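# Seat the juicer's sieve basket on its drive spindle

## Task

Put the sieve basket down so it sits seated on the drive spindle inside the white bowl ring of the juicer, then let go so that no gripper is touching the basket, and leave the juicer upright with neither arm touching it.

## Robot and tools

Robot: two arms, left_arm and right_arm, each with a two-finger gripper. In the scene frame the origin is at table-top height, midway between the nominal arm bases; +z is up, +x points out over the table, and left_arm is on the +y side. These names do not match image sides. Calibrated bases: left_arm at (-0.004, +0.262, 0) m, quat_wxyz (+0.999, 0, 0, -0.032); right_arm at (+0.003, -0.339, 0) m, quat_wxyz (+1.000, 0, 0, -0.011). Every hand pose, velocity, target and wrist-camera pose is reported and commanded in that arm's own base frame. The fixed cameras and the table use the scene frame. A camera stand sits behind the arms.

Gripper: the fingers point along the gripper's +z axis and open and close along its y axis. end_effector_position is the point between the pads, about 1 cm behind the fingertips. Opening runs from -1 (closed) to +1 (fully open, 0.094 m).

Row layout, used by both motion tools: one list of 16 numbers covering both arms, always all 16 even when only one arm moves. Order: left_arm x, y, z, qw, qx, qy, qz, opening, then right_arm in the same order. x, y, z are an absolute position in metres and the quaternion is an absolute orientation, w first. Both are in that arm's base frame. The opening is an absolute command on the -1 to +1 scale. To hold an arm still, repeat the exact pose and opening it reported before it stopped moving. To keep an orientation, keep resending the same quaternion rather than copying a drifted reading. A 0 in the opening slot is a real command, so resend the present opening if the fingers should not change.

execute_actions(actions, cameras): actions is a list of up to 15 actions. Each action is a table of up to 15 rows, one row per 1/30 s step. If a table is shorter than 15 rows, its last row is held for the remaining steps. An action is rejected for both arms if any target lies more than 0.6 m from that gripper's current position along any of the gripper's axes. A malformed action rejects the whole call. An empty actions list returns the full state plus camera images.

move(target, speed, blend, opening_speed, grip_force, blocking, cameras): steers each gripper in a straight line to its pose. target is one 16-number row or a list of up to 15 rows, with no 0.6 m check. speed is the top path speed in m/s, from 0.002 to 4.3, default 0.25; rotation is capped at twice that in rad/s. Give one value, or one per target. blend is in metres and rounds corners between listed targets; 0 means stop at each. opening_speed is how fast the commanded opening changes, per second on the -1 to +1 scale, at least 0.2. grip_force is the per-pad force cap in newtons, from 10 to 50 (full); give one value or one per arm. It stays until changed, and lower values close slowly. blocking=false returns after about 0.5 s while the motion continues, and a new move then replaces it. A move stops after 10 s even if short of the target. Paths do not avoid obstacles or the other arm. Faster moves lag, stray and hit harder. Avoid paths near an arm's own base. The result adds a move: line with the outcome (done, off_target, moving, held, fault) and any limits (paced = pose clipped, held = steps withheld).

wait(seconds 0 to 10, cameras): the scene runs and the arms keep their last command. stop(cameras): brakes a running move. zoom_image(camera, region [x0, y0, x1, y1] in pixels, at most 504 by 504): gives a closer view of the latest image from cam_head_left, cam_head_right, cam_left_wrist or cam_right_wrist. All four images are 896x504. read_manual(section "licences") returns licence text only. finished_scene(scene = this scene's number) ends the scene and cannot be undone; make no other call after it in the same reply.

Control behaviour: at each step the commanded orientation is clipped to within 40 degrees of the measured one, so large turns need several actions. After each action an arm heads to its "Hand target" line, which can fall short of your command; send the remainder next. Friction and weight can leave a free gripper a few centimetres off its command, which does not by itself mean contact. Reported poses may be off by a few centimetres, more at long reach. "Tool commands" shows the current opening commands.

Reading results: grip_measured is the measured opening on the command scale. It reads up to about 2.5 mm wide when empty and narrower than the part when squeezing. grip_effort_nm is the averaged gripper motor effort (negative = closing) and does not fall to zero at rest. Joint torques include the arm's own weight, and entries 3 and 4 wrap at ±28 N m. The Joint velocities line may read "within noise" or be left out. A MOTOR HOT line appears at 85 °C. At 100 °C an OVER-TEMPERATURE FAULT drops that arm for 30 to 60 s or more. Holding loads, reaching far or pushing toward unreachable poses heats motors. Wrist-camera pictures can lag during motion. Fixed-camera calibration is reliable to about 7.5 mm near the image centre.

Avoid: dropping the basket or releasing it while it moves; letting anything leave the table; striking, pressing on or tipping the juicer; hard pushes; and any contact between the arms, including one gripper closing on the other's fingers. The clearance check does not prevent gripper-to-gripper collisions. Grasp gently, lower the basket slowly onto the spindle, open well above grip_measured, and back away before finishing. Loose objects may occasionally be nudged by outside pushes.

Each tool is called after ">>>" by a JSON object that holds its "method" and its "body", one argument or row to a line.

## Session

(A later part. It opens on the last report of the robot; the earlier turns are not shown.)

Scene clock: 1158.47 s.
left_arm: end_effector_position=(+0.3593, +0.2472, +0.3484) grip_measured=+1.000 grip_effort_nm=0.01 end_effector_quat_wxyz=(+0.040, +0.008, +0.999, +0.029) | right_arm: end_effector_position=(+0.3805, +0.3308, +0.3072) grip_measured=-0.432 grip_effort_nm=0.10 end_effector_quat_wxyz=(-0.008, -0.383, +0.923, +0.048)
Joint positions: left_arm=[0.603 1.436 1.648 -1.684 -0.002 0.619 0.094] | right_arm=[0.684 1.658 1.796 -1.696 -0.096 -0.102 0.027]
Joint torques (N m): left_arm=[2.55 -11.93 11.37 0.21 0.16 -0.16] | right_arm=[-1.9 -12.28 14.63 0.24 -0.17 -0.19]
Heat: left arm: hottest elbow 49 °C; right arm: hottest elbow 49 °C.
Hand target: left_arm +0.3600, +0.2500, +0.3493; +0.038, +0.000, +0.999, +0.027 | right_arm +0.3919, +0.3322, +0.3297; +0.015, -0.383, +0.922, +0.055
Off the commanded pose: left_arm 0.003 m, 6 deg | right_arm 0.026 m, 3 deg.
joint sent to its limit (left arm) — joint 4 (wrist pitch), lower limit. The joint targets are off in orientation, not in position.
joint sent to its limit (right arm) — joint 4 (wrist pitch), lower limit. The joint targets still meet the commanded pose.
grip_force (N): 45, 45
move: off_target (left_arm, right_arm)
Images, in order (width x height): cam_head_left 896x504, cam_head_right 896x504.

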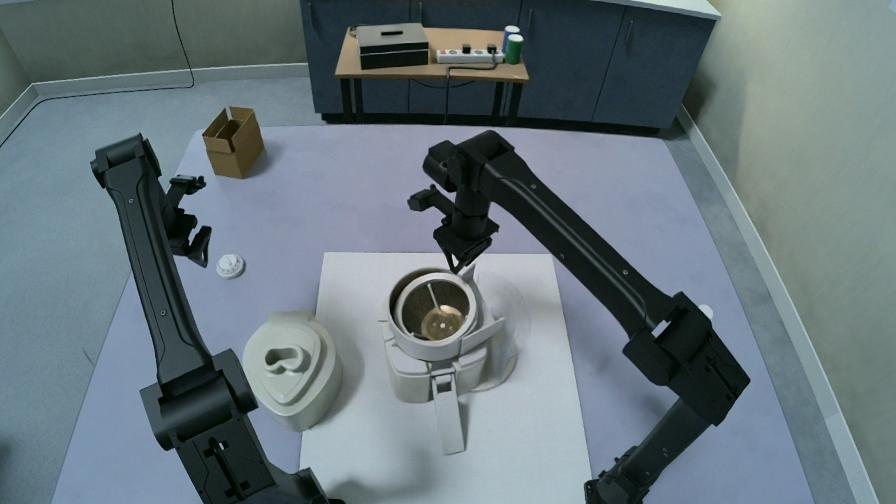

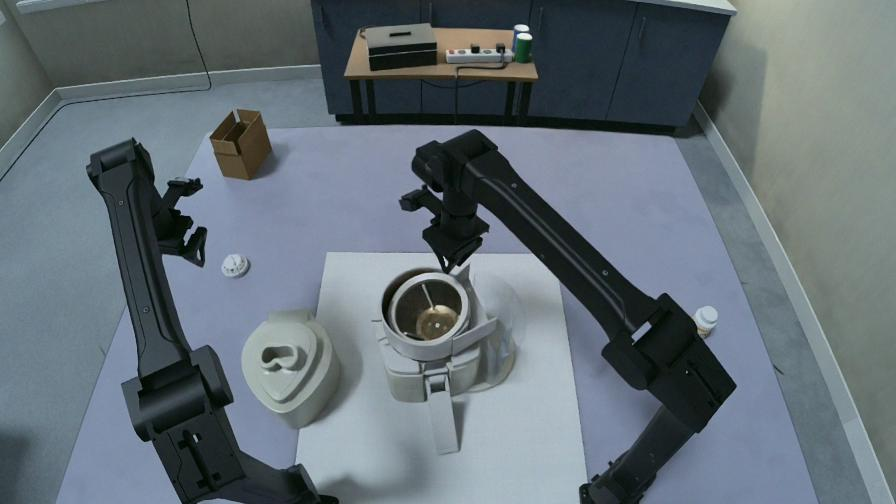

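>>> {"method": "move", "body": {
  "target": [
    [0.36,0.25,0.35,0,0,1,0,1,0.380,0.345,0.345,-0.008,-0.383,0.923,0.048,-0.3],
    [0.36,0.25,0.35,0,0,1,0,1,0.375,0.425,0.345,0,0.371,0.928,0,-0.3]
  ],
  "speed": 0.2
}}

>>> {"method": "move", "body": {
  "target": [
    [0.36,0.25,0.35,0,0,1,0,1,0.380,0.427,0.305,0,0.371,0.928,0,-0.3]
  ],
  "speed": 0.2,
  "cameras": ["cam_head_left","cam_head_right","cam_right_wrist"]
}}

>>> {"method": "zoom_image", "body": {
  "camera": "cam_head_left",
  "region": [350, 220, 520, 390]
}}

>>> {"method": "zoom_image", "body": {
  "camera": "cam_head_right",
  "region": [350, 220, 520, 390]
}}

Scene clock: 1185.43 s.
left_arm: end_effector_position=(+0.3593, +0.2472, +0.3484) grip_measured=+1.000 grip_effort_nm=0.01 end_effector_quat_wxyz=(+0.040, +0.008, +0.999, +0.029) | right_arm: end_effector_position=(+0.3719, +0.4123, +0.3232) grip_measured=-0.302 grip_effort_nm=0.10 end_effector_quat_wxyz=(+0.015, +0.370, +0.928, +0.041)
Joint positions: left_arm=[0.603 1.436 1.648 -1.684 -0.002 0.619 0.094] | right_arm=[0.838 1.762 1.975 -1.696 0 1.597 0.033]
Joint torques (N m): left_arm=[1.55 -10.7 11.11 0.42 0.12 -0.15] | right_arm=[0.38 -14.15 15.08 0.27 0.13 0.06]
Heat: left arm: hottest elbow 49 °C; right arm: hottest elbow 52 °C.
Hand target: left_arm +0.3600, +0.2500, +0.3493; +0.038, +0.000, +0.999, +0.027 | right_arm +0.3739, +0.4238, +0.3442; +0.023, +0.370, +0.927, +0.063
Off the commanded pose: left_arm 0.003 m, 6 deg | right_arm 0.025 m, 5 deg.
joint sent to its limit (left arm) — joint 4 (wrist pitch), lower limit. The joint targets are off in orientation, not in position.
joint sent to its limit (right arm) — joint 4 (wrist pitch), lower limit. The joint targets are off in orientation, not in position.
grip_force (N): 45, 45
move: off_target (left_arm, right_arm)

Scene clock: 1186.37 s.
left_arm: end_effector_position=(+0.3593, +0.2472, +0.3484) grip_measured=+1.000 grip_effort_nm=0.01 end_effector_quat_wxyz=(+0.040, +0.008, +0.999, +0.029) | right_arm: end_effector_position=(+0.3796, +0.4208, +0.2880) grip_measured=-0.302 grip_effort_nm=0.10 end_effector_quat_wxyz=(+0.004, +0.370, +0.929, +0.010)
Joint positions: left_arm=[0.603 1.436 1.648 -1.684 -0.002 0.619 0.094] | right_arm=[0.838 1.827 1.975 -1.696 0 1.597 0.033]
Joint torques (N m): left_arm=[2.61 -11.28 11.28 0.36 0.14 -0.14] | right_arm=[-0.15 -15.79 12.6 0.21 0.13 0.06]
Heat: left arm: hottest elbow 49 °C; right arm: hottest elbow 53 °C.
Hand target: left_arm +0.3600, +0.2500, +0.3493; +0.038, +0.000, +0.999, +0.027 | right_arm +0.3795, +0.4264, +0.3043; +0.009, +0.371, +0.928, +0.025
Off the commanded pose: left_arm 0.003 m, 6 deg | right_arm 0.018 m, 1 deg.
joint sent to its limit (left arm) — joint 4 (wrist pitch), lower limit. The joint targets are off in orientation, not in position.
joint sent to its limit (right arm) — joint 4 (wrist pitch), lower limit. The joint targets are off in orientation, not in position.
grip_force (N): 45, 45
move: off_target (left_arm, right_arm)
camera_calibration:
cam_right_wrist: T_world_to_cam=[[-0.689103, -0.721197, -0.0707873, 0.596846], [-0.660559, 0.584972, 0.470605, -0.0815201], [-0.297991, 0.371055, -0.8795, 0.326964], [0, 0, 0, 1]] pos_world=[0.454872, 0.356809, 0.368178]
Images, in order (width x height): cam_head_left 896x504, cam_head_right 896x504, cam_right_wrist 896x504.

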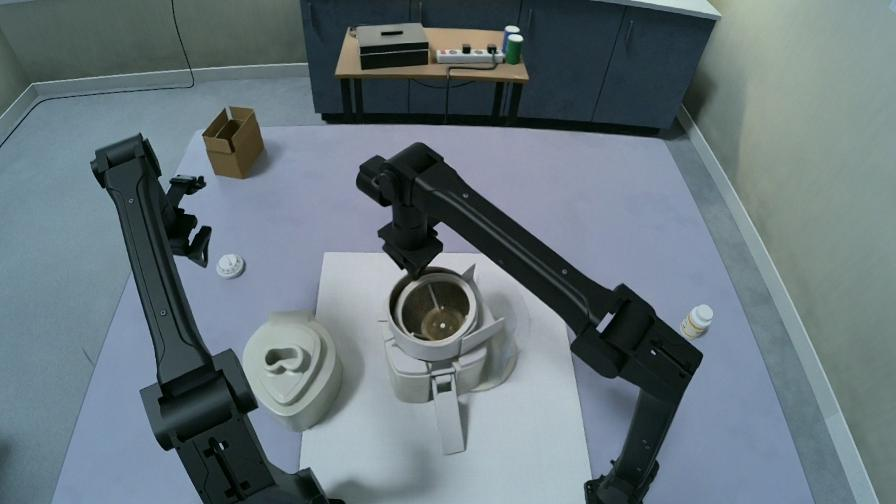

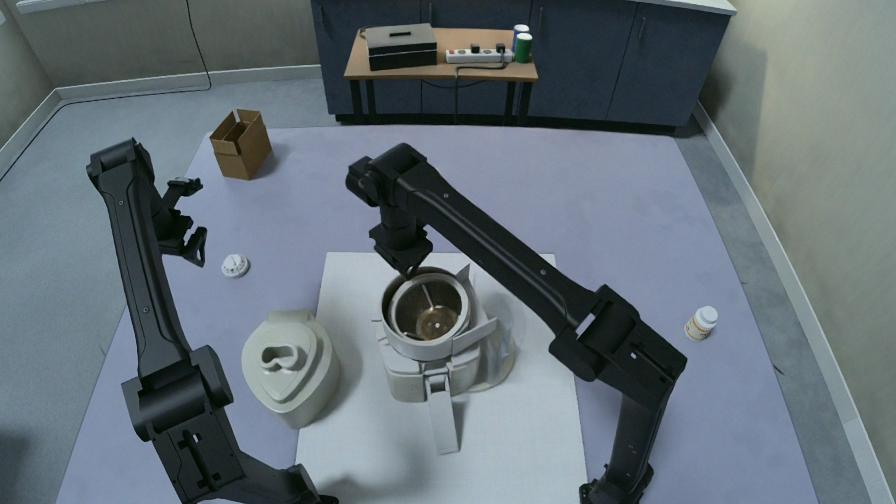

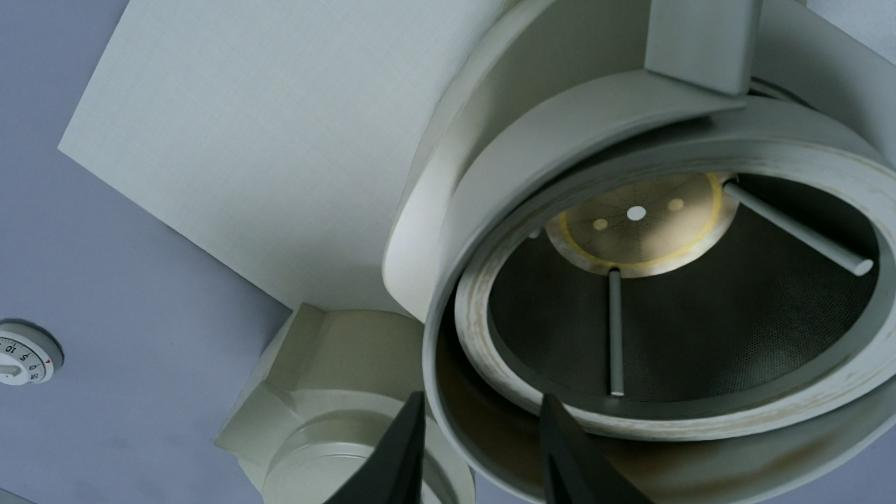

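Scaled by 2.965 from the camera's 896x504 image, which has a finer 1280x720 frame.

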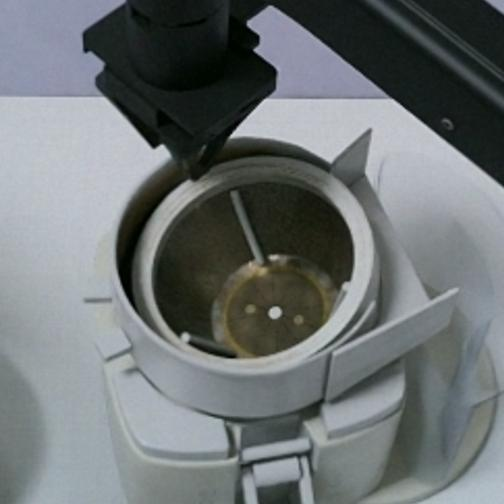

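Scaled by 2.965 from the camera's 896x504 image, which has a finer 1280x720 frame.

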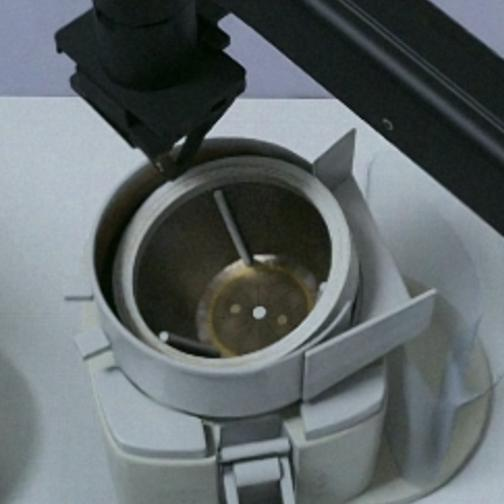

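>>> {"method": "move", "body": {
  "target": [
    [0.36,0.25,0.35,0,0,1,0,1,0.380,0.4205,0.270,0,0.371,0.928,0,-0.42]
  ],
  "speed": 0.1,
  "cameras": ["cam_right_wrist"]
}}

Scene clock: 1198.43 s.
left_arm: end_effector_position=(+0.3593, +0.2472, +0.3484) grip_measured=+1.000 grip_effort_nm=0.01 end_effector_quat_wxyz=(+0.040, +0.008, +0.999, +0.029) | right_arm: end_effector_position=(+0.3779, +0.4189, +0.2774) grip_measured=-0.418 grip_effort_nm=-0.10 end_effector_quat_wxyz=(+0.000, +0.370, +0.929, +0.001)
Joint positions: left_arm=[0.603 1.436 1.648 -1.684 -0.002 0.619 0.094] | right_arm=[0.838 1.829 1.95 -1.689 0 1.597 0.027]
Joint torques (N m): left_arm=[2.2 -10.81 11.07 0.44 0.19 -0.21] | right_arm=[-0.56 -15.56 8.58 1.11 0.13 -0.05]
Heat: left arm: hottest elbow 49 °C; right arm: hottest elbow 54 °C.
Hand target: left_arm +0.3600, +0.2500, +0.3493; +0.038, +0.000, +0.999, +0.027 | right_arm +0.3799, +0.4205, +0.2701; +0.000, +0.371, +0.929, +0.000
Off the commanded pose: left_arm 0.003 m, 6 deg | right_arm 0.008 m, 0 deg.
joint sent to its limit (left arm) — joint 4 (wrist pitch), lower limit. The joint targets are off in orientation, not in position.
grip_force (N): 45, 45
move: off_target (left_arm)
camera_calibration:
cam_right_wrist: T_world_to_cam=[[-0.689933, -0.722024, -0.0516984, 0.588905], [-0.654494, 0.591703, 0.470664, -0.0816785], [-0.309241, 0.358563, -0.880796, 0.327712], [0, 0, 0, 1]] pos_world=[0.454189, 0.356028, 0.357536]
Images, in order (width x height): cam_right_wrist 896x504.

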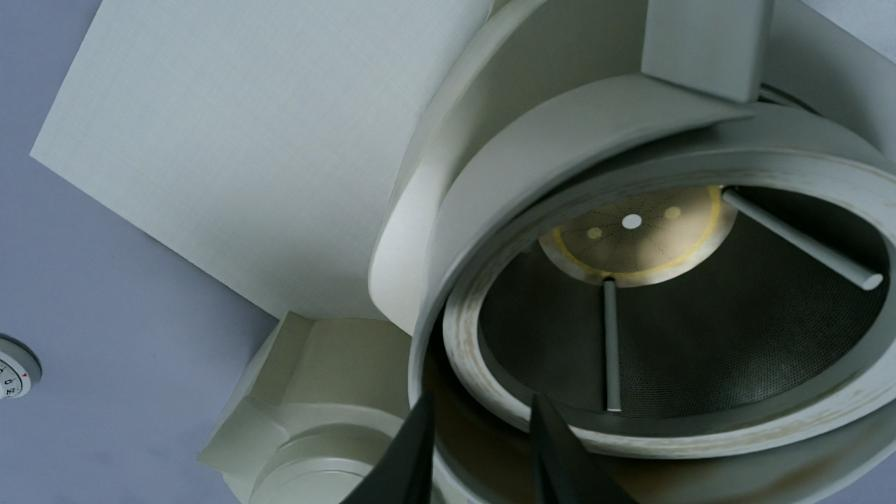

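>>> {"method": "move", "body": {
  "target": [
    [0.36,0.25,0.35,0,0,1,0,1,0.384,0.433,0.270,0,0.371,0.928,0,-0.42],
    [0.36,0.25,0.35,0,0,1,0,1,0.382,0.426,0.255,0,0.371,0.928,0,-0.42]
  ],
  "speed": 0.1,
  "cameras": ["cam_right_wrist"]
}}

Scene clock: 1207.10 s.
left_arm: end_effector_position=(+0.3593, +0.2472, +0.3484) grip_measured=+1.000 grip_effort_nm=0.01 end_effector_quat_wxyz=(+0.040, +0.008, +0.999, +0.029) | right_arm: end_effector_position=(+0.3831, +0.4247, +0.2609) grip_measured=-0.418 grip_effort_nm=-0.08 end_effector_quat_wxyz=(+0.001, +0.370, +0.929, +0.003)
Joint positions: left_arm=[0.603 1.436 1.648 -1.684 -0.002 0.619 0.094] | right_arm=[0.838 1.846 1.931 -1.65 0 1.597 0.027]
Joint torques (N m): left_arm=[2.32 -11.69 11.23 0.2 0.22 -0.16] | right_arm=[-0.09 -15.09 8.43 0.99 0.12 -0.05]
Heat: left arm: hottest elbow 49 °C; right arm: hottest elbow 53 °C.
Hand target: left_arm +0.3600, +0.2500, +0.3493; +0.038, +0.000, +0.999, +0.027 | right_arm +0.3819, +0.4260, +0.2549; +0.000, +0.371, +0.929, +0.000
Off the commanded pose: left_arm 0.003 m, 6 deg | right_arm 0.006 m, 0 deg.
joint sent to its limit (left arm) — joint 4 (wrist pitch), lower limit. The joint targets are off in orientation, not in position.
grip_force (N): 45, 45
move: off_target (left_arm)
camera_calibration:
cam_right_wrist: T_world_to_cam=[[-0.689879, -0.721907, -0.0540065, 0.596403], [-0.655214, 0.590937, 0.470625, -0.073328], [-0.307833, 0.36006, -0.880679, 0.311488], [0, 0, 0, 1]] pos_world=[0.459287, 0.361726, 0.341041]
Images, in order (width x height): cam_right_wrist 896x504.

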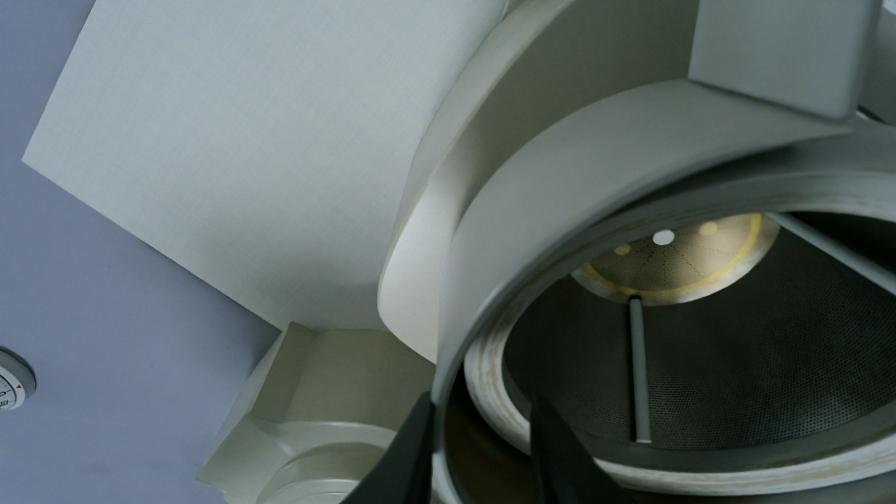

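>>> {"method": "move", "body": {
  "target": [
    [0.36,0.25,0.35,0,0,1,0,1,0.379,0.412,0.262,0,0.371,0.928,0,-0.42],
    [0.36,0.25,0.35,0,0,1,0,1,0.379,0.420,0.247,0,0.371,0.928,0,-0.42]
  ],
  "speed": 0.08,
  "cameras": ["cam_right_wrist"]
}}

Scene clock: 1213.23 s.
left_arm: end_effector_position=(+0.3593, +0.2472, +0.3484) grip_measured=+1.000 grip_effort_nm=0.01 end_effector_quat_wxyz=(+0.040, +0.008, +0.999, +0.029) | right_arm: end_effector_position=(+0.3825, +0.4241, +0.2514) grip_measured=-0.418 grip_effort_nm=-0.08 end_effector_quat_wxyz=(+0.002, +0.370, +0.929, +0.006)
Joint positions: left_arm=[0.603 1.436 1.648 -1.684 -0.002 0.619 0.094] | right_arm=[0.838 1.835 1.89 -1.612 0 1.597 0.027]
Joint torques (N m): left_arm=[2.61 -11.34 11.1 0.38 0.2 -0.17] | right_arm=[-0.09 -16.09 7.77 0.64 0.11 -0.05]
Heat: left arm: hottest elbow 49 °C; right arm: hottest elbow 52 °C.
Hand target: left_arm +0.3600, +0.2500, +0.3493; +0.038, +0.000, +0.999, +0.027 | right_arm +0.3790, +0.4201, +0.2469; +0.000, +0.371, +0.929, +0.000
Off the commanded pose: left_arm 0.003 m, 6 deg | right_arm 0.007 m, 1 deg.
joint sent to its limit (left arm) — joint 4 (wrist pitch), lower limit. The joint targets are off in orientation, not in position.
grip_force (N): 45, 45
move: off_target (left_arm)
camera_calibration:
cam_right_wrist: T_world_to_cam=[[-0.689515, -0.721579, -0.0623954, 0.596892], [-0.657888, 0.587959, 0.470624, -0.0665715], [-0.302906, 0.365552, -0.880125, 0.298805], [0, 0, 0, 1]] pos_world=[0.458279, 0.360617, 0.331559]
Images, in order (width x height): cam_right_wrist 896x504.

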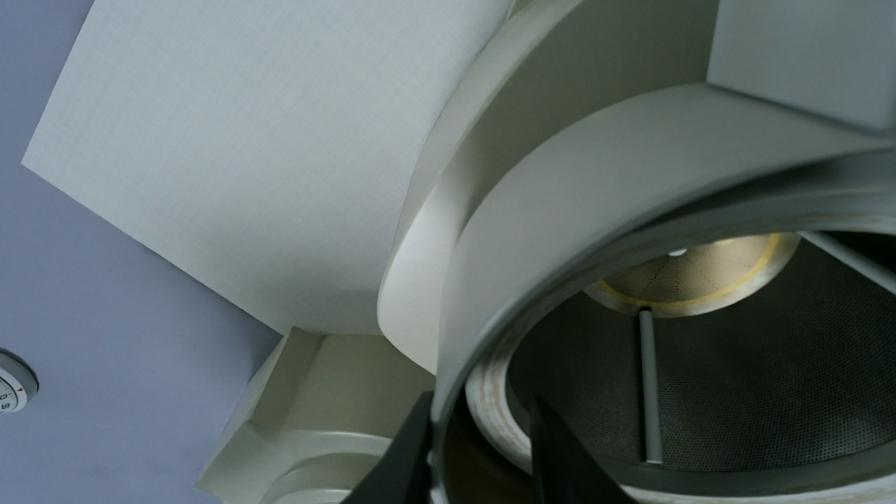

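>>> {"method": "move", "body": {
  "target": [
    [0.36,0.25,0.35,0,0,1,0,1,0.382,0.424,0.285,0,0.371,0.928,0,-0.42],
    [0.36,0.25,0.35,0,0,1,0,1,0.372,0.400,0.280,0,0.371,0.928,0,-0.42],
    [0.36,0.25,0.35,0,0,1,0,1,0.376,0.418,0.263,0,0.371,0.928,0,-0.42]
  ],
  "speed": 0.1,
  "cameras": ["cam_right_wrist"]
}}

Scene clock: 1220.83 s.
left_arm: end_effector_position=(+0.3593, +0.2472, +0.3484) grip_measured=+1.000 grip_effort_nm=0.01 end_effector_quat_wxyz=(+0.040, +0.008, +0.999, +0.029) | right_arm: end_effector_position=(+0.3761, +0.4161, +0.2616) grip_measured=-0.418 grip_effort_nm=-0.08 end_effector_quat_wxyz=(-0.002, +0.371, +0.929, -0.004)
Joint positions: left_arm=[0.603 1.436 1.648 -1.684 -0.002 0.619 0.094] | right_arm=[0.836 1.823 1.9 -1.656 0 1.597 0.027]
Joint torques (N m): left_arm=[3.14 -11.28 11.26 0.25 0.11 -0.14] | right_arm=[-0.44 -15.38 9.52 0.84 0.12 -0.03]
Heat: left arm: hottest elbow 49 °C; right arm: hottest elbow 52 °C.
Hand target: left_arm +0.3600, +0.2500, +0.3493; +0.038, +0.000, +0.999, +0.027 | right_arm +0.3760, +0.4180, +0.2630; +0.000, +0.371, +0.929, +0.000
Off the commanded pose: left_arm 0.003 m, 6 deg | right_arm 0.002 m, 0 deg.
joint sent to its limit (left arm) — joint 4 (wrist pitch), lower limit. The joint targets are off in orientation, not in position.
grip_force (N): 45, 45
move: off_target (left_arm)
camera_calibration:
cam_right_wrist: T_world_to_cam=[[-0.691111, -0.721601, -0.040712, 0.582309], [-0.650234, 0.596191, 0.470906, -0.0772643], [-0.315534, 0.35192, -0.881244, 0.319458], [0, 0, 0, 1]] pos_world=[0.453, 0.353836, 0.341611]
Images, in order (width x height): cam_right_wrist 896x504.

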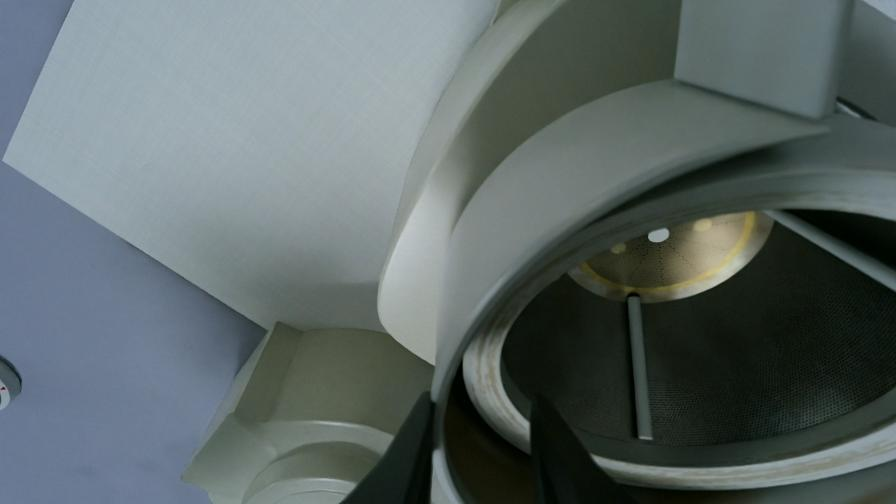

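>>> {"method": "move", "body": {
  "target": [
    [0.36,0.25,0.35,0,0,1,0,1,0.378,0.419,0.32,0,0.371,0.928,0,-0.42],
    [0.36,0.25,0.35,0,0,1,0,1,0.364,0.393,0.305,0,0.371,0.928,0,-0.42],
    [0.36,0.25,0.35,0,0,1,0,1,0.367,0.407,0.290,0,0.371,0.928,0,-0.42]
  ],
  "speed": 0.12,
  "cameras": ["cam_head_left","cam_head_right","cam_right_wrist"]
}}

>>> {"method": "zoom_image", "body": {
  "camera": "cam_head_left",
  "region": [350, 220, 520, 390]
}}

Scene clock: 1234.10 s.
left_arm: end_effector_position=(+0.3593, +0.2472, +0.3484) grip_measured=+1.000 grip_effort_nm=0.01 end_effector_quat_wxyz=(+0.040, +0.008, +0.999, +0.029) | right_arm: end_effector_position=(+0.3669, +0.4059, +0.2873) grip_measured=-0.418 grip_effort_nm=-0.08 end_effector_quat_wxyz=(+0.000, +0.371, +0.929, +0.001)
Joint positions: left_arm=[0.603 1.436 1.648 -1.684 -0.002 0.619 0.094] | right_arm=[0.836 1.782 1.91 -1.696 0 1.596 0.027]
Joint torques (N m): left_arm=[2.43 -11.81 11.29 0.24 0.14 -0.18] | right_arm=[-0.67 -14.33 10.58 -0.05 0.14 -0.04]
Heat: left arm: hottest elbow 49 °C; right arm: hottest elbow 52 °C.
Hand target: left_arm +0.3600, +0.2500, +0.3493; +0.038, +0.000, +0.999, +0.027 | right_arm +0.3670, +0.4070, +0.2900; +0.000, +0.371, +0.929, +0.000
Off the commanded pose: left_arm 0.003 m, 6 deg | right_arm 0.003 m, 0 deg.
joint sent to its limit (left arm) — joint 4 (wrist pitch), lower limit. The joint targets are off in orientation, not in position.
grip_force (N): 45, 45
move: off_target (left_arm)
camera_calibration:
cam_right_wrist: T_world_to_cam=[[-0.690502, -0.721531, -0.0509857, 0.572257], [-0.653708, 0.592315, 0.470987, -0.0864716], [-0.309632, 0.358547, -0.880666, 0.337733], [0, 0, 0, 1]] pos_world=[0.443191, 0.343027, 0.367334]
Images, in order (width x height): cam_head_left 896x504, cam_head_right 896x504, cam_right_wrist 896x504.

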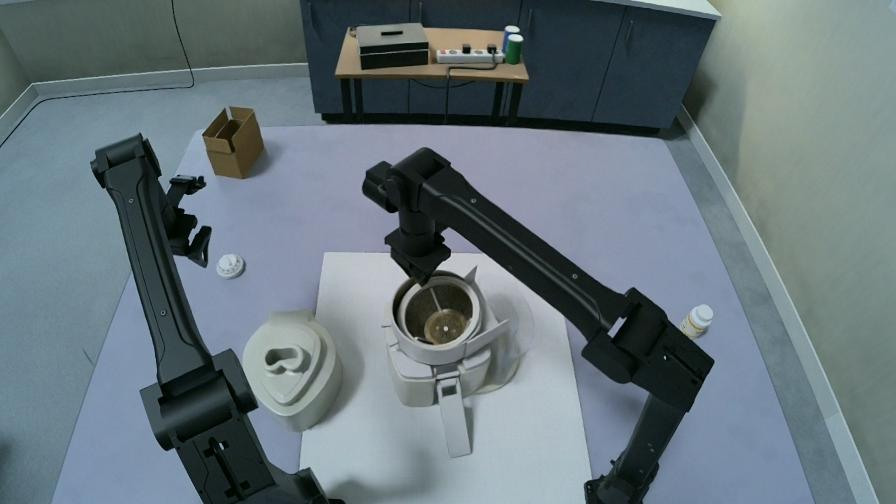

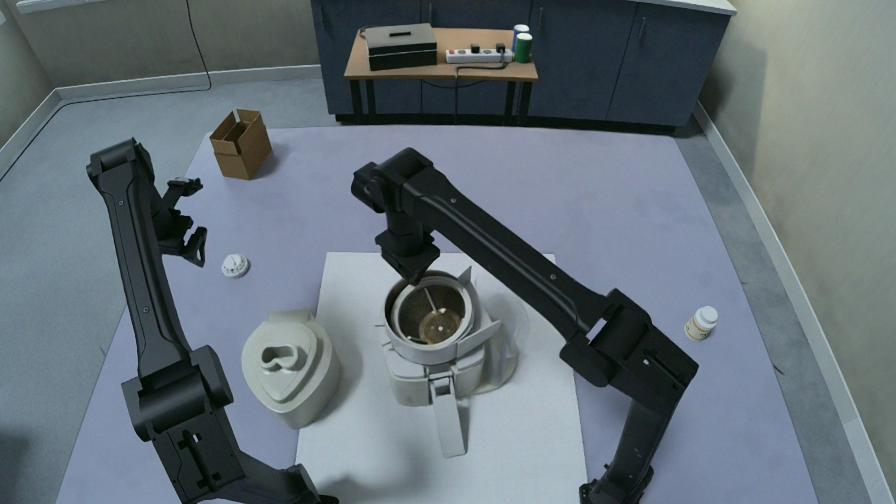

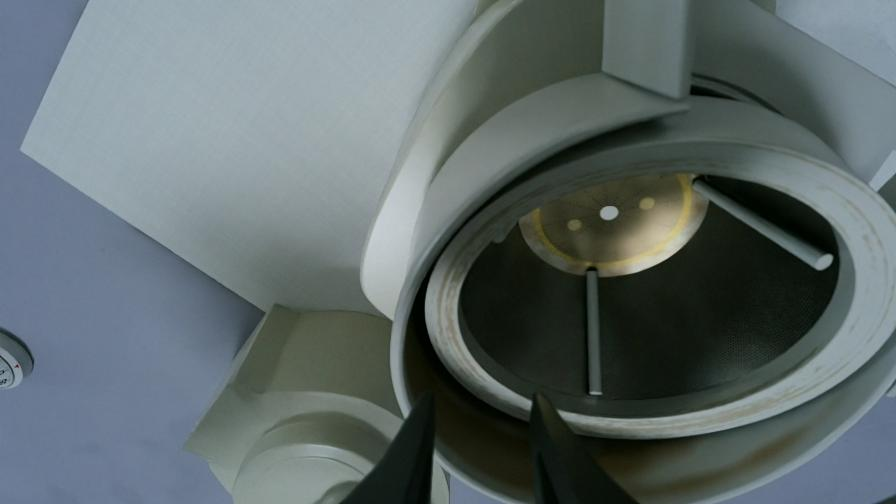

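Scaled by 2.965 from the camera's 896x504 image, which has a finer 1280x720 frame.

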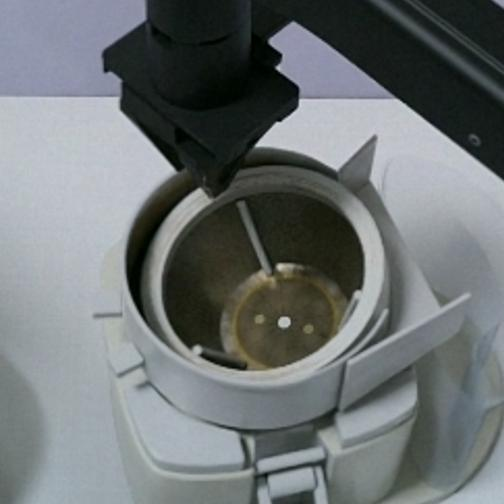

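>>> {"method": "move", "body": {
  "target": [
    [0.36,0.25,0.35,0,0,1,0,1,0.368,0.407,0.261,0,0.371,0.928,0,-0.42]
  ],
  "speed": 0.08,
  "cameras": ["cam_right_wrist"]
}}

Scene clock: 1242.70 s.
left_arm: end_effector_position=(+0.3593, +0.2472, +0.3484) grip_measured=+1.000 grip_effort_nm=0.01 end_effector_quat_wxyz=(+0.040, +0.008, +0.999, +0.029) | right_arm: end_effector_position=(+0.3673, +0.4063, +0.2644) grip_measured=-0.418 grip_effort_nm=-0.08 end_effector_quat_wxyz=(-0.001, +0.371, +0.929, -0.002)
Joint positions: left_arm=[0.603 1.436 1.648 -1.684 -0.002 0.619 0.094] | right_arm=[0.836 1.782 1.85 -1.643 0 1.596 0.027]
Joint torques (N m): left_arm=[2.14 -10.75 11.28 0.35 0.14 -0.16] | right_arm=[-0.73 -15.15 8.55 1.31 0.14 -0.06]
Heat: left arm: hottest elbow 49 °C; right arm: hottest elbow 52 °C.
Hand target: left_arm +0.3600, +0.2500, +0.3493; +0.038, +0.000, +0.999, +0.027 | right_arm +0.3680, +0.4070, +0.2610; +0.000, +0.371, +0.929, +0.000
Off the commanded pose: left_arm 0.003 m, 6 deg | right_arm 0.004 m, 0 deg.
joint sent to its limit (left arm) — joint 4 (wrist pitch), lower limit. The joint targets are off in orientation, not in position.
grip_force (N): 45, 45
move: off_target (left_arm)
camera_calibration:
cam_right_wrist: T_world_to_cam=[[-0.690746, -0.721725, -0.0445227, 0.570176], [-0.651639, 0.594616, 0.470955, -0.0773292], [-0.313426, 0.354323, -0.881033, 0.320777], [0, 0, 0, 1]] pos_world=[0.443996, 0.343833, 0.344419]
Images, in order (width x height): cam_right_wrist 896x504.

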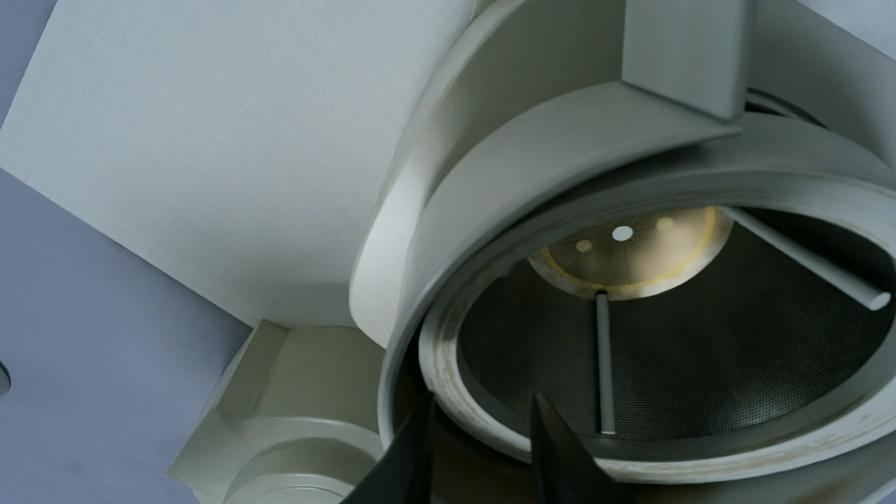

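>>> {"method": "move", "body": {
  "target": [
    [0.36,0.25,0.35,0,0,1,0,1,0.370,0.410,0.264,0,0.371,0.928,0,-0.34],
    [0.36,0.25,0.35,0,0,1,0,1,0.369,0.409,0.246,0,0.371,0.928,0,-0.34]
  ],
  "speed": 0.06,
  "cameras": ["cam_right_wrist"]
}}

Scene clock: 1251.17 s.
left_arm: end_effector_position=(+0.3593, +0.2472, +0.3484) grip_measured=+1.000 grip_effort_nm=0.01 end_effector_quat_wxyz=(+0.040, +0.008, +0.999, +0.029) | right_arm: end_effector_position=(+0.3682, +0.4073, +0.2517) grip_measured=-0.342 grip_effort_nm=0.10 end_effector_quat_wxyz=(+0.000, +0.371, +0.929, -0.001)
Joint positions: left_arm=[0.603 1.436 1.648 -1.684 -0.002 0.619 0.094] | right_arm=[0.836 1.782 1.817 -1.607 0 1.596 0.031]
Joint torques (N m): left_arm=[1.96 -11.87 11.23 0.39 0.18 -0.17] | right_arm=[-0.21 -14.21 8.54 1.25 0.12 -0.03]
Heat: left arm: hottest elbow 49 °C; right arm: hottest elbow 51 °C.
Hand target: left_arm +0.3600, +0.2500, +0.3493; +0.038, +0.000, +0.999, +0.027 | right_arm +0.3689, +0.4089, +0.2460; +0.000, +0.371, +0.929, +0.000
Off the commanded pose: left_arm 0.003 m, 6 deg | right_arm 0.006 m, 0 deg.
joint sent to its limit (left arm) — joint 4 (wrist pitch), lower limit. The joint targets are off in orientation, not in position.
grip_force (N): 45, 45
move: off_target (left_arm)
camera_calibration:
cam_right_wrist: T_world_to_cam=[[-0.690657, -0.721642, -0.0471839, 0.571483], [-0.652491, 0.593683, 0.470952, -0.0706687], [-0.311846, 0.356053, -0.880896, 0.308185], [0, 0, 0, 1]] pos_world=[0.444694, 0.34463, 0.331725]
Images, in order (width x height): cam_right_wrist 896x504.

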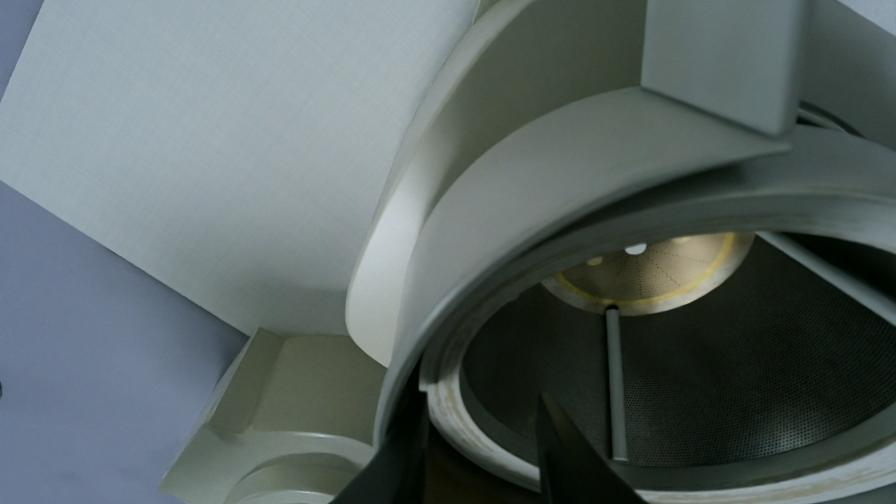

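>>> {"method": "move", "body": {
  "target": [
    [0.36,0.25,0.35,0,0,1,0,1,0.3695,0.409,0.230,0,0.371,0.928,0,-0.32]
  ],
  "speed": 0.06,
  "cameras": ["cam_right_wrist"]
}}

Scene clock: 1258.70 s.
left_arm: end_effector_position=(+0.3593, +0.2472, +0.3484) grip_measured=+1.000 grip_effort_nm=0.01 end_effector_quat_wxyz=(+0.040, +0.008, +0.999, +0.029) | right_arm: end_effector_position=(+0.3658, +0.4049, +0.2411) grip_measured=-0.322 grip_effort_nm=0.13 end_effector_quat_wxyz=(-0.002, +0.371, +0.929, -0.004)
Joint positions: left_arm=[0.603 1.436 1.648 -1.684 -0.002 0.619 0.094] | right_arm=[0.836 1.777 1.782 -1.584 -0.001 1.596 0.032]
Joint torques (N m): left_arm=[2.61 -11.22 11.25 0.34 0.14 -0.18] | right_arm=[-0.56 -13.86 8.16 2 0.17 -0.04]
Heat: left arm: hottest elbow 49 °C; right arm: hottest elbow 51 °C.
Hand target: left_arm +0.3600, +0.2500, +0.3493; +0.038, +0.000, +0.999, +0.027 | right_arm +0.3693, +0.4088, +0.2302; +0.000, +0.371, +0.929, +0.000
Off the commanded pose: left_arm 0.003 m, 6 deg | right_arm 0.012 m, 1 deg.
joint sent to its limit (left arm) — joint 4 (wrist pitch), lower limit. The joint targets are off in orientation, not in position.
grip_force (N): 45, 45
move: off_target (left_arm, right_arm)
camera_calibration:
cam_right_wrist: T_world_to_cam=[[-0.690887, -0.721862, -0.0398877, 0.566066], [-0.649925, 0.595978, 0.4716, -0.0678038], [-0.316658, 0.351747, -0.88091, 0.302474], [0, 0, 0, 1]] pos_world=[0.442801, 0.342637, 0.321008]
Images, in order (width x height): cam_right_wrist 896x504.

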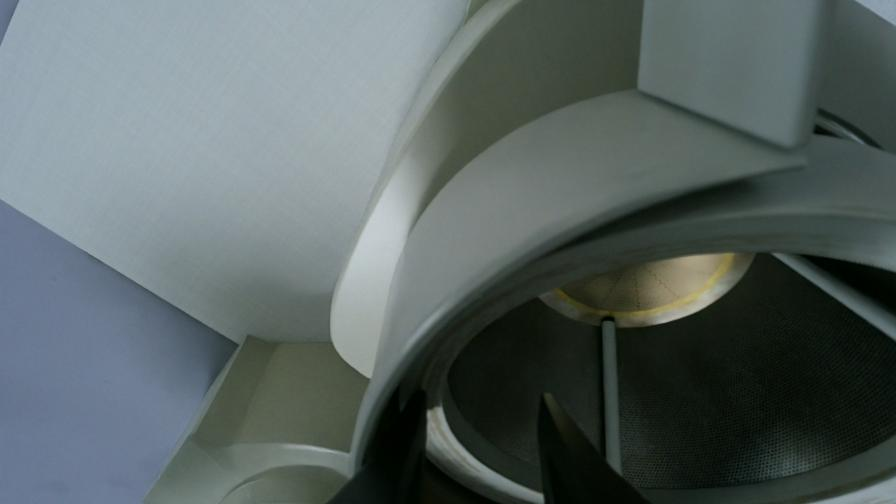

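>>> {"method": "move", "body": {
  "target": [
    [0.36,0.25,0.35,0,0,1,0,1,0.3685,0.408,0.220,0,0.371,0.928,0,-0.32]
  ],
  "speed": 0.06
}}

>>> {"method": "move", "body": {
  "target": [
    [0.36,0.25,0.35,0,0,1,0,1,0.3685,0.408,0.228,0,0.371,0.928,0,-0.95]
  ],
  "speed": 0.06,
  "opening_speed": 0.3,
  "cameras": ["cam_head_left","cam_right_wrist"]
}}

Scene clock: 1263.97 s.
left_arm: end_effector_position=(+0.3593, +0.2472, +0.3484) grip_measured=+1.000 grip_effort_nm=0.01 end_effector_quat_wxyz=(+0.040, +0.008, +0.999, +0.029) | right_arm: end_effector_position=(+0.3652, +0.4044, +0.2371) grip_measured=-0.322 grip_effort_nm=0.13 end_effector_quat_wxyz=(+0.000, +0.371, +0.929, +0.003)
Joint positions: left_arm=[0.603 1.436 1.648 -1.684 -0.002 0.619 0.094] | right_arm=[0.836 1.765 1.755 -1.556 -0.002 1.596 0.032]
Joint torques (N m): left_arm=[2.08 -11.58 11.19 0.21 0.15 -0.15] | right_arm=[-0.38 -13.74 7.6 1.94 0.21 -0.03]
Heat: left arm: hottest elbow 49 °C; right arm: hottest elbow 51 °C.
Hand target: left_arm +0.3600, +0.2500, +0.3493; +0.038, +0.000, +0.999, +0.027 | right_arm +0.3682, +0.4077, +0.2202; +0.000, +0.371, +0.929, +0.000
Off the commanded pose: left_arm 0.003 m, 6 deg | right_arm 0.018 m, 0 deg.
joint sent to its limit (left arm) — joint 4 (wrist pitch), lower limit. The joint targets are off in orientation, not in position.
grip_force (N): 45, 45
move: off_target (left_arm, right_arm)

Scene clock: 1266.37 s.
left_arm: end_effector_position=(+0.3593, +0.2472, +0.3484) grip_measured=+1.000 grip_effort_nm=0.01 end_effector_quat_wxyz=(+0.040, +0.008, +0.999, +0.029) | right_arm: end_effector_position=(+0.3672, +0.4066, +0.2337) grip_measured=-0.947 grip_effort_nm=-0.10 end_effector_quat_wxyz=(+0.001, +0.371, +0.929, +0.004)
Joint positions: left_arm=[0.603 1.436 1.648 -1.684 -0.002 0.619 0.094] | right_arm=[0.836 1.772 1.755 -1.546 -0.002 1.596 0.002]
Joint torques (N m): left_arm=[1.38 -11.63 11.32 0.4 0.15 -0.18] | right_arm=[-0.38 -13.86 9.37 0.75 0.15 -0.04]
Heat: left arm: hottest elbow 49 °C; right arm: hottest elbow 51 °C.
Hand target: left_arm +0.3600, +0.2500, +0.3493; +0.038, +0.000, +0.999, +0.027 | right_arm +0.3684, +0.4080, +0.2279; +0.000, +0.371, +0.929, +0.000
Off the commanded pose: left_arm 0.003 m, 6 deg | right_arm 0.006 m, 0 deg.
joint sent to its limit (left arm) — joint 4 (wrist pitch), lower limit. The joint targets are off in orientation, not in position.
grip_force (N): 45, 45
move: off_target (left_arm)
camera_calibration:
cam_right_wrist: T_world_to_cam=[[-0.69037, -0.721205, -0.0570336, 0.571523], [-0.655076, 0.589714, 0.472348, -0.0602233], [-0.307027, 0.363457, -0.879565, 0.28719], [0, 0, 0, 1]] pos_world=[0.443287, 0.343319, 0.313644]
Images, in order (width x height): cam_head_left 896x504, cam_right_wrist 896x504.

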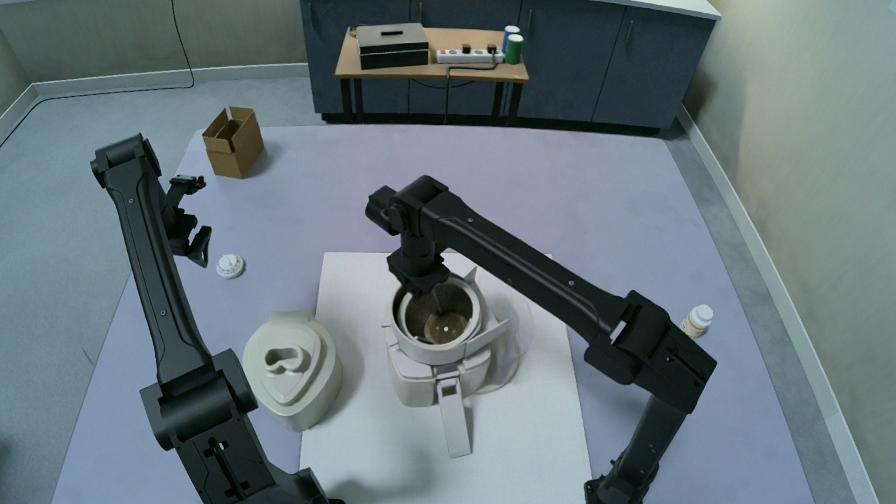

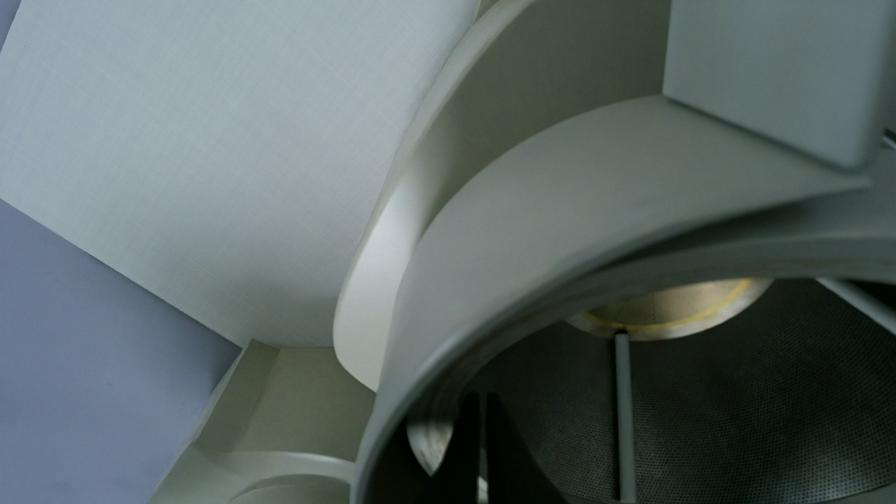

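>>> {"method": "move", "body": {
  "target": [
    [0.36,0.25,0.35,0,0,1,0,1,0.365,0.404,0.26,0,0.371,0.928,0,-0.95],
    [0.36,0.25,0.35,0,0,1,0,1,0.365,0.395,0.335,0,0.371,0.928,0,-0.4],
    [0.36,0.25,0.35,0,0,1,0,1,0.368,0.370,0.325,0,-0.13,0.9915,0,-0.4]
  ],
  "speed": 0.2
}}

>>> {"method": "move", "body": {
  "target": [
    [0.36,0.25,0.35,0,0,1,0,1,0.371,0.381,0.285,0,-0.13,0.9915,0,-0.4]
  ],
  "speed": 0.15,
  "cameras": ["cam_head_left","cam_head_right","cam_right_wrist"]
}}

>>> {"method": "zoom_image", "body": {
  "camera": "cam_head_left",
  "region": [350, 220, 520, 390]
}}

>>> {"method": "zoom_image", "body": {
  "camera": "cam_head_right",
  "region": [350, 220, 520, 390]
}}

Scene clock: 1298.00 s.
left_arm: end_effector_position=(+0.3593, +0.2472, +0.3484) grip_measured=+1.000 grip_effort_nm=0.01 end_effector_quat_wxyz=(+0.040, +0.008, +0.999, +0.029) | right_arm: end_effector_position=(+0.3672, +0.3796, +0.3119) grip_measured=-0.402 grip_effort_nm=0.10 end_effector_quat_wxyz=(+0.015, -0.130, +0.991, +0.014)
Joint positions: left_arm=[0.603 1.436 1.648 -1.684 -0.002 0.619 0.094] | right_arm=[0.802 1.709 1.876 -1.696 -0.003 0.541 0.028]
Joint torques (N m): left_arm=[2.43 -11.63 11.17 0.13 0.17 -0.19] | right_arm=[-1.32 -15.56 9.76 0.31 0.13 -0.23]
Heat: left arm: hottest elbow 50 °C; right arm: hottest elbow 51 °C.
Hand target: left_arm +0.3600, +0.2500, +0.3493; +0.038, +0.000, +0.999, +0.027 | right_arm +0.3677, +0.3701, +0.3241; +0.021, -0.130, +0.991, +0.017
Off the commanded pose: left_arm 0.003 m, 6 deg | right_arm 0.016 m, 2 deg.
joint sent to its limit (left arm) — joint 4 (wrist pitch), lower limit. The joint targets are off in orientation, not in position.
joint sent to its limit (right arm) — joint 4 (wrist pitch), lower limit. The joint targets are off in orientation, not in position.
grip_force (N): 45, 45
move: off_target (left_arm, right_arm); target 2's new opening was sent with right_arm's hand 0.027 m and 2 deg from that target

Scene clock: 1299.03 s.
left_arm: end_effector_position=(+0.3593, +0.2472, +0.3484) grip_measured=+1.000 grip_effort_nm=0.01 end_effector_quat_wxyz=(+0.040, +0.008, +0.999, +0.029) | right_arm: end_effector_position=(+0.3680, +0.3803, +0.2902) grip_measured=-0.402 grip_effort_nm=0.10 end_effector_quat_wxyz=(-0.001, -0.130, +0.991, +0.000)
Joint positions: left_arm=[0.603 1.436 1.648 -1.684 -0.002 0.619 0.094] | right_arm=[0.802 1.734 1.852 -1.69 -0.002 0.541 0.028]
Joint torques (N m): left_arm=[2.26 -11.34 10.95 0.16 0.16 -0.13] | right_arm=[-0.91 -13.39 8.91 1.2 0.17 -0.11]
Heat: left arm: hottest elbow 50 °C; right arm: hottest elbow 51 °C.
Hand target: left_arm +0.3600, +0.2500, +0.3493; +0.038, +0.000, +0.999, +0.027 | right_arm +0.3709, +0.3810, +0.2850; +0.000, -0.130, +0.992, +0.000
Off the commanded pose: left_arm 0.003 m, 6 deg | right_arm 0.006 m, 0 deg.
joint sent to its limit (left arm) — joint 4 (wrist pitch), lower limit. The joint targets are off in orientation, not in position.
grip_force (N): 45, 45
move: off_target (left_arm)
camera_calibration:
cam_right_wrist: T_world_to_cam=[[0.25408, -0.965891, -0.0499734, 0.299692], [-0.845869, -0.246968, 0.472771, 0.317457], [-0.468987, -0.0778506, -0.879767, 0.57417], [0, 0, 0, 1]] pos_world=[0.46166, 0.412571, 0.370028]
Images, in order (width x height): cam_head_left 896x504, cam_head_right 896x504, cam_right_wrist 896x504.

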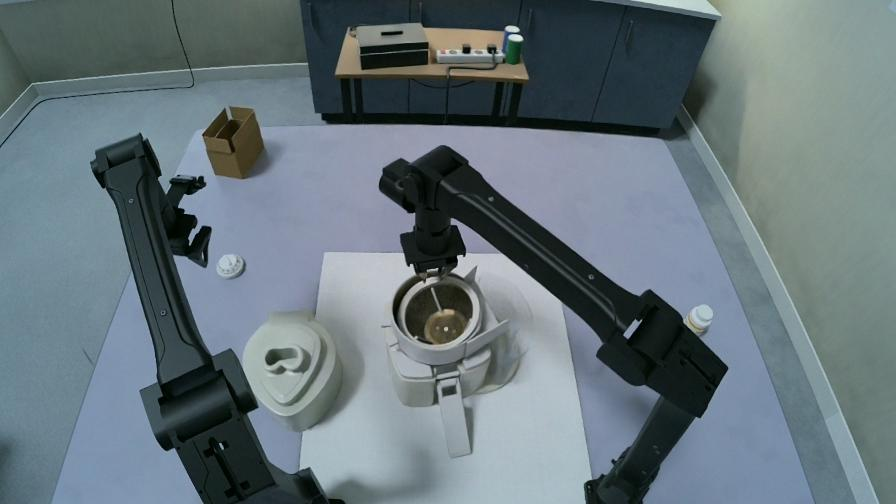

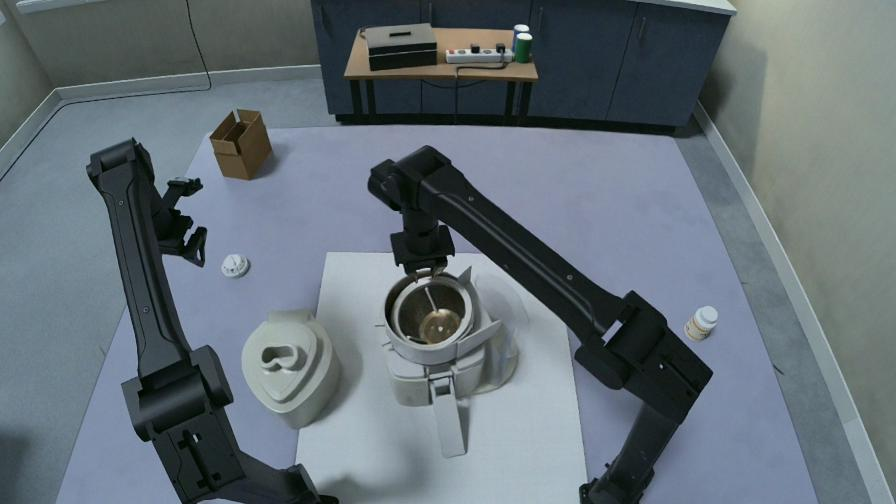

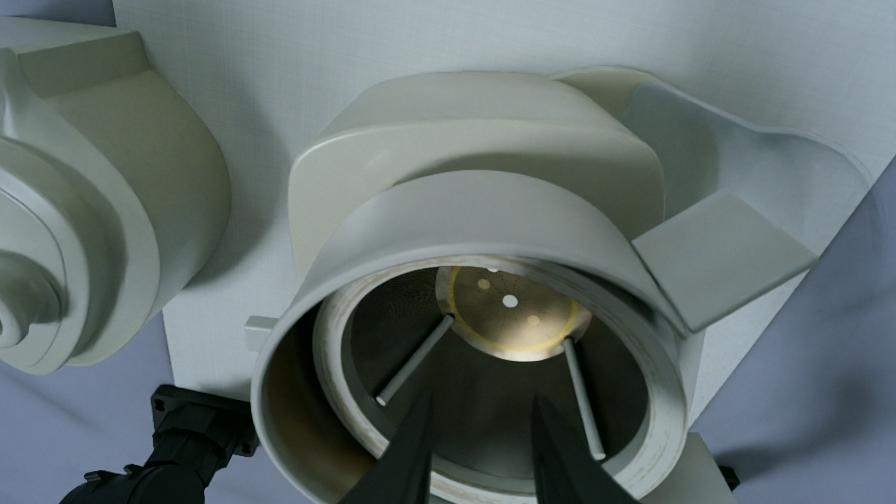

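Scaled by 2.965 from the camera's 896x504 image, which has a finer 1280x720 frame.

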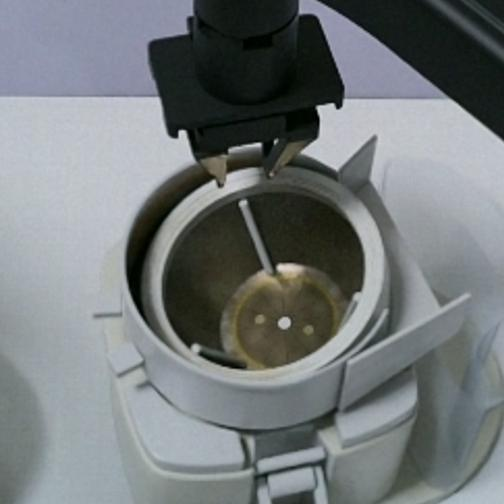

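Scaled by 2.965 from the camera's 896x504 image, which has a finer 1280x720 frame.

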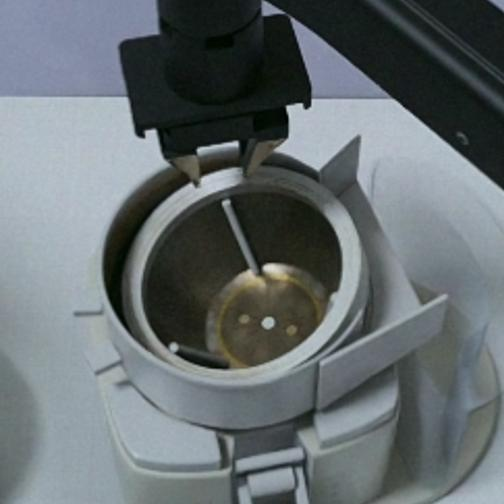

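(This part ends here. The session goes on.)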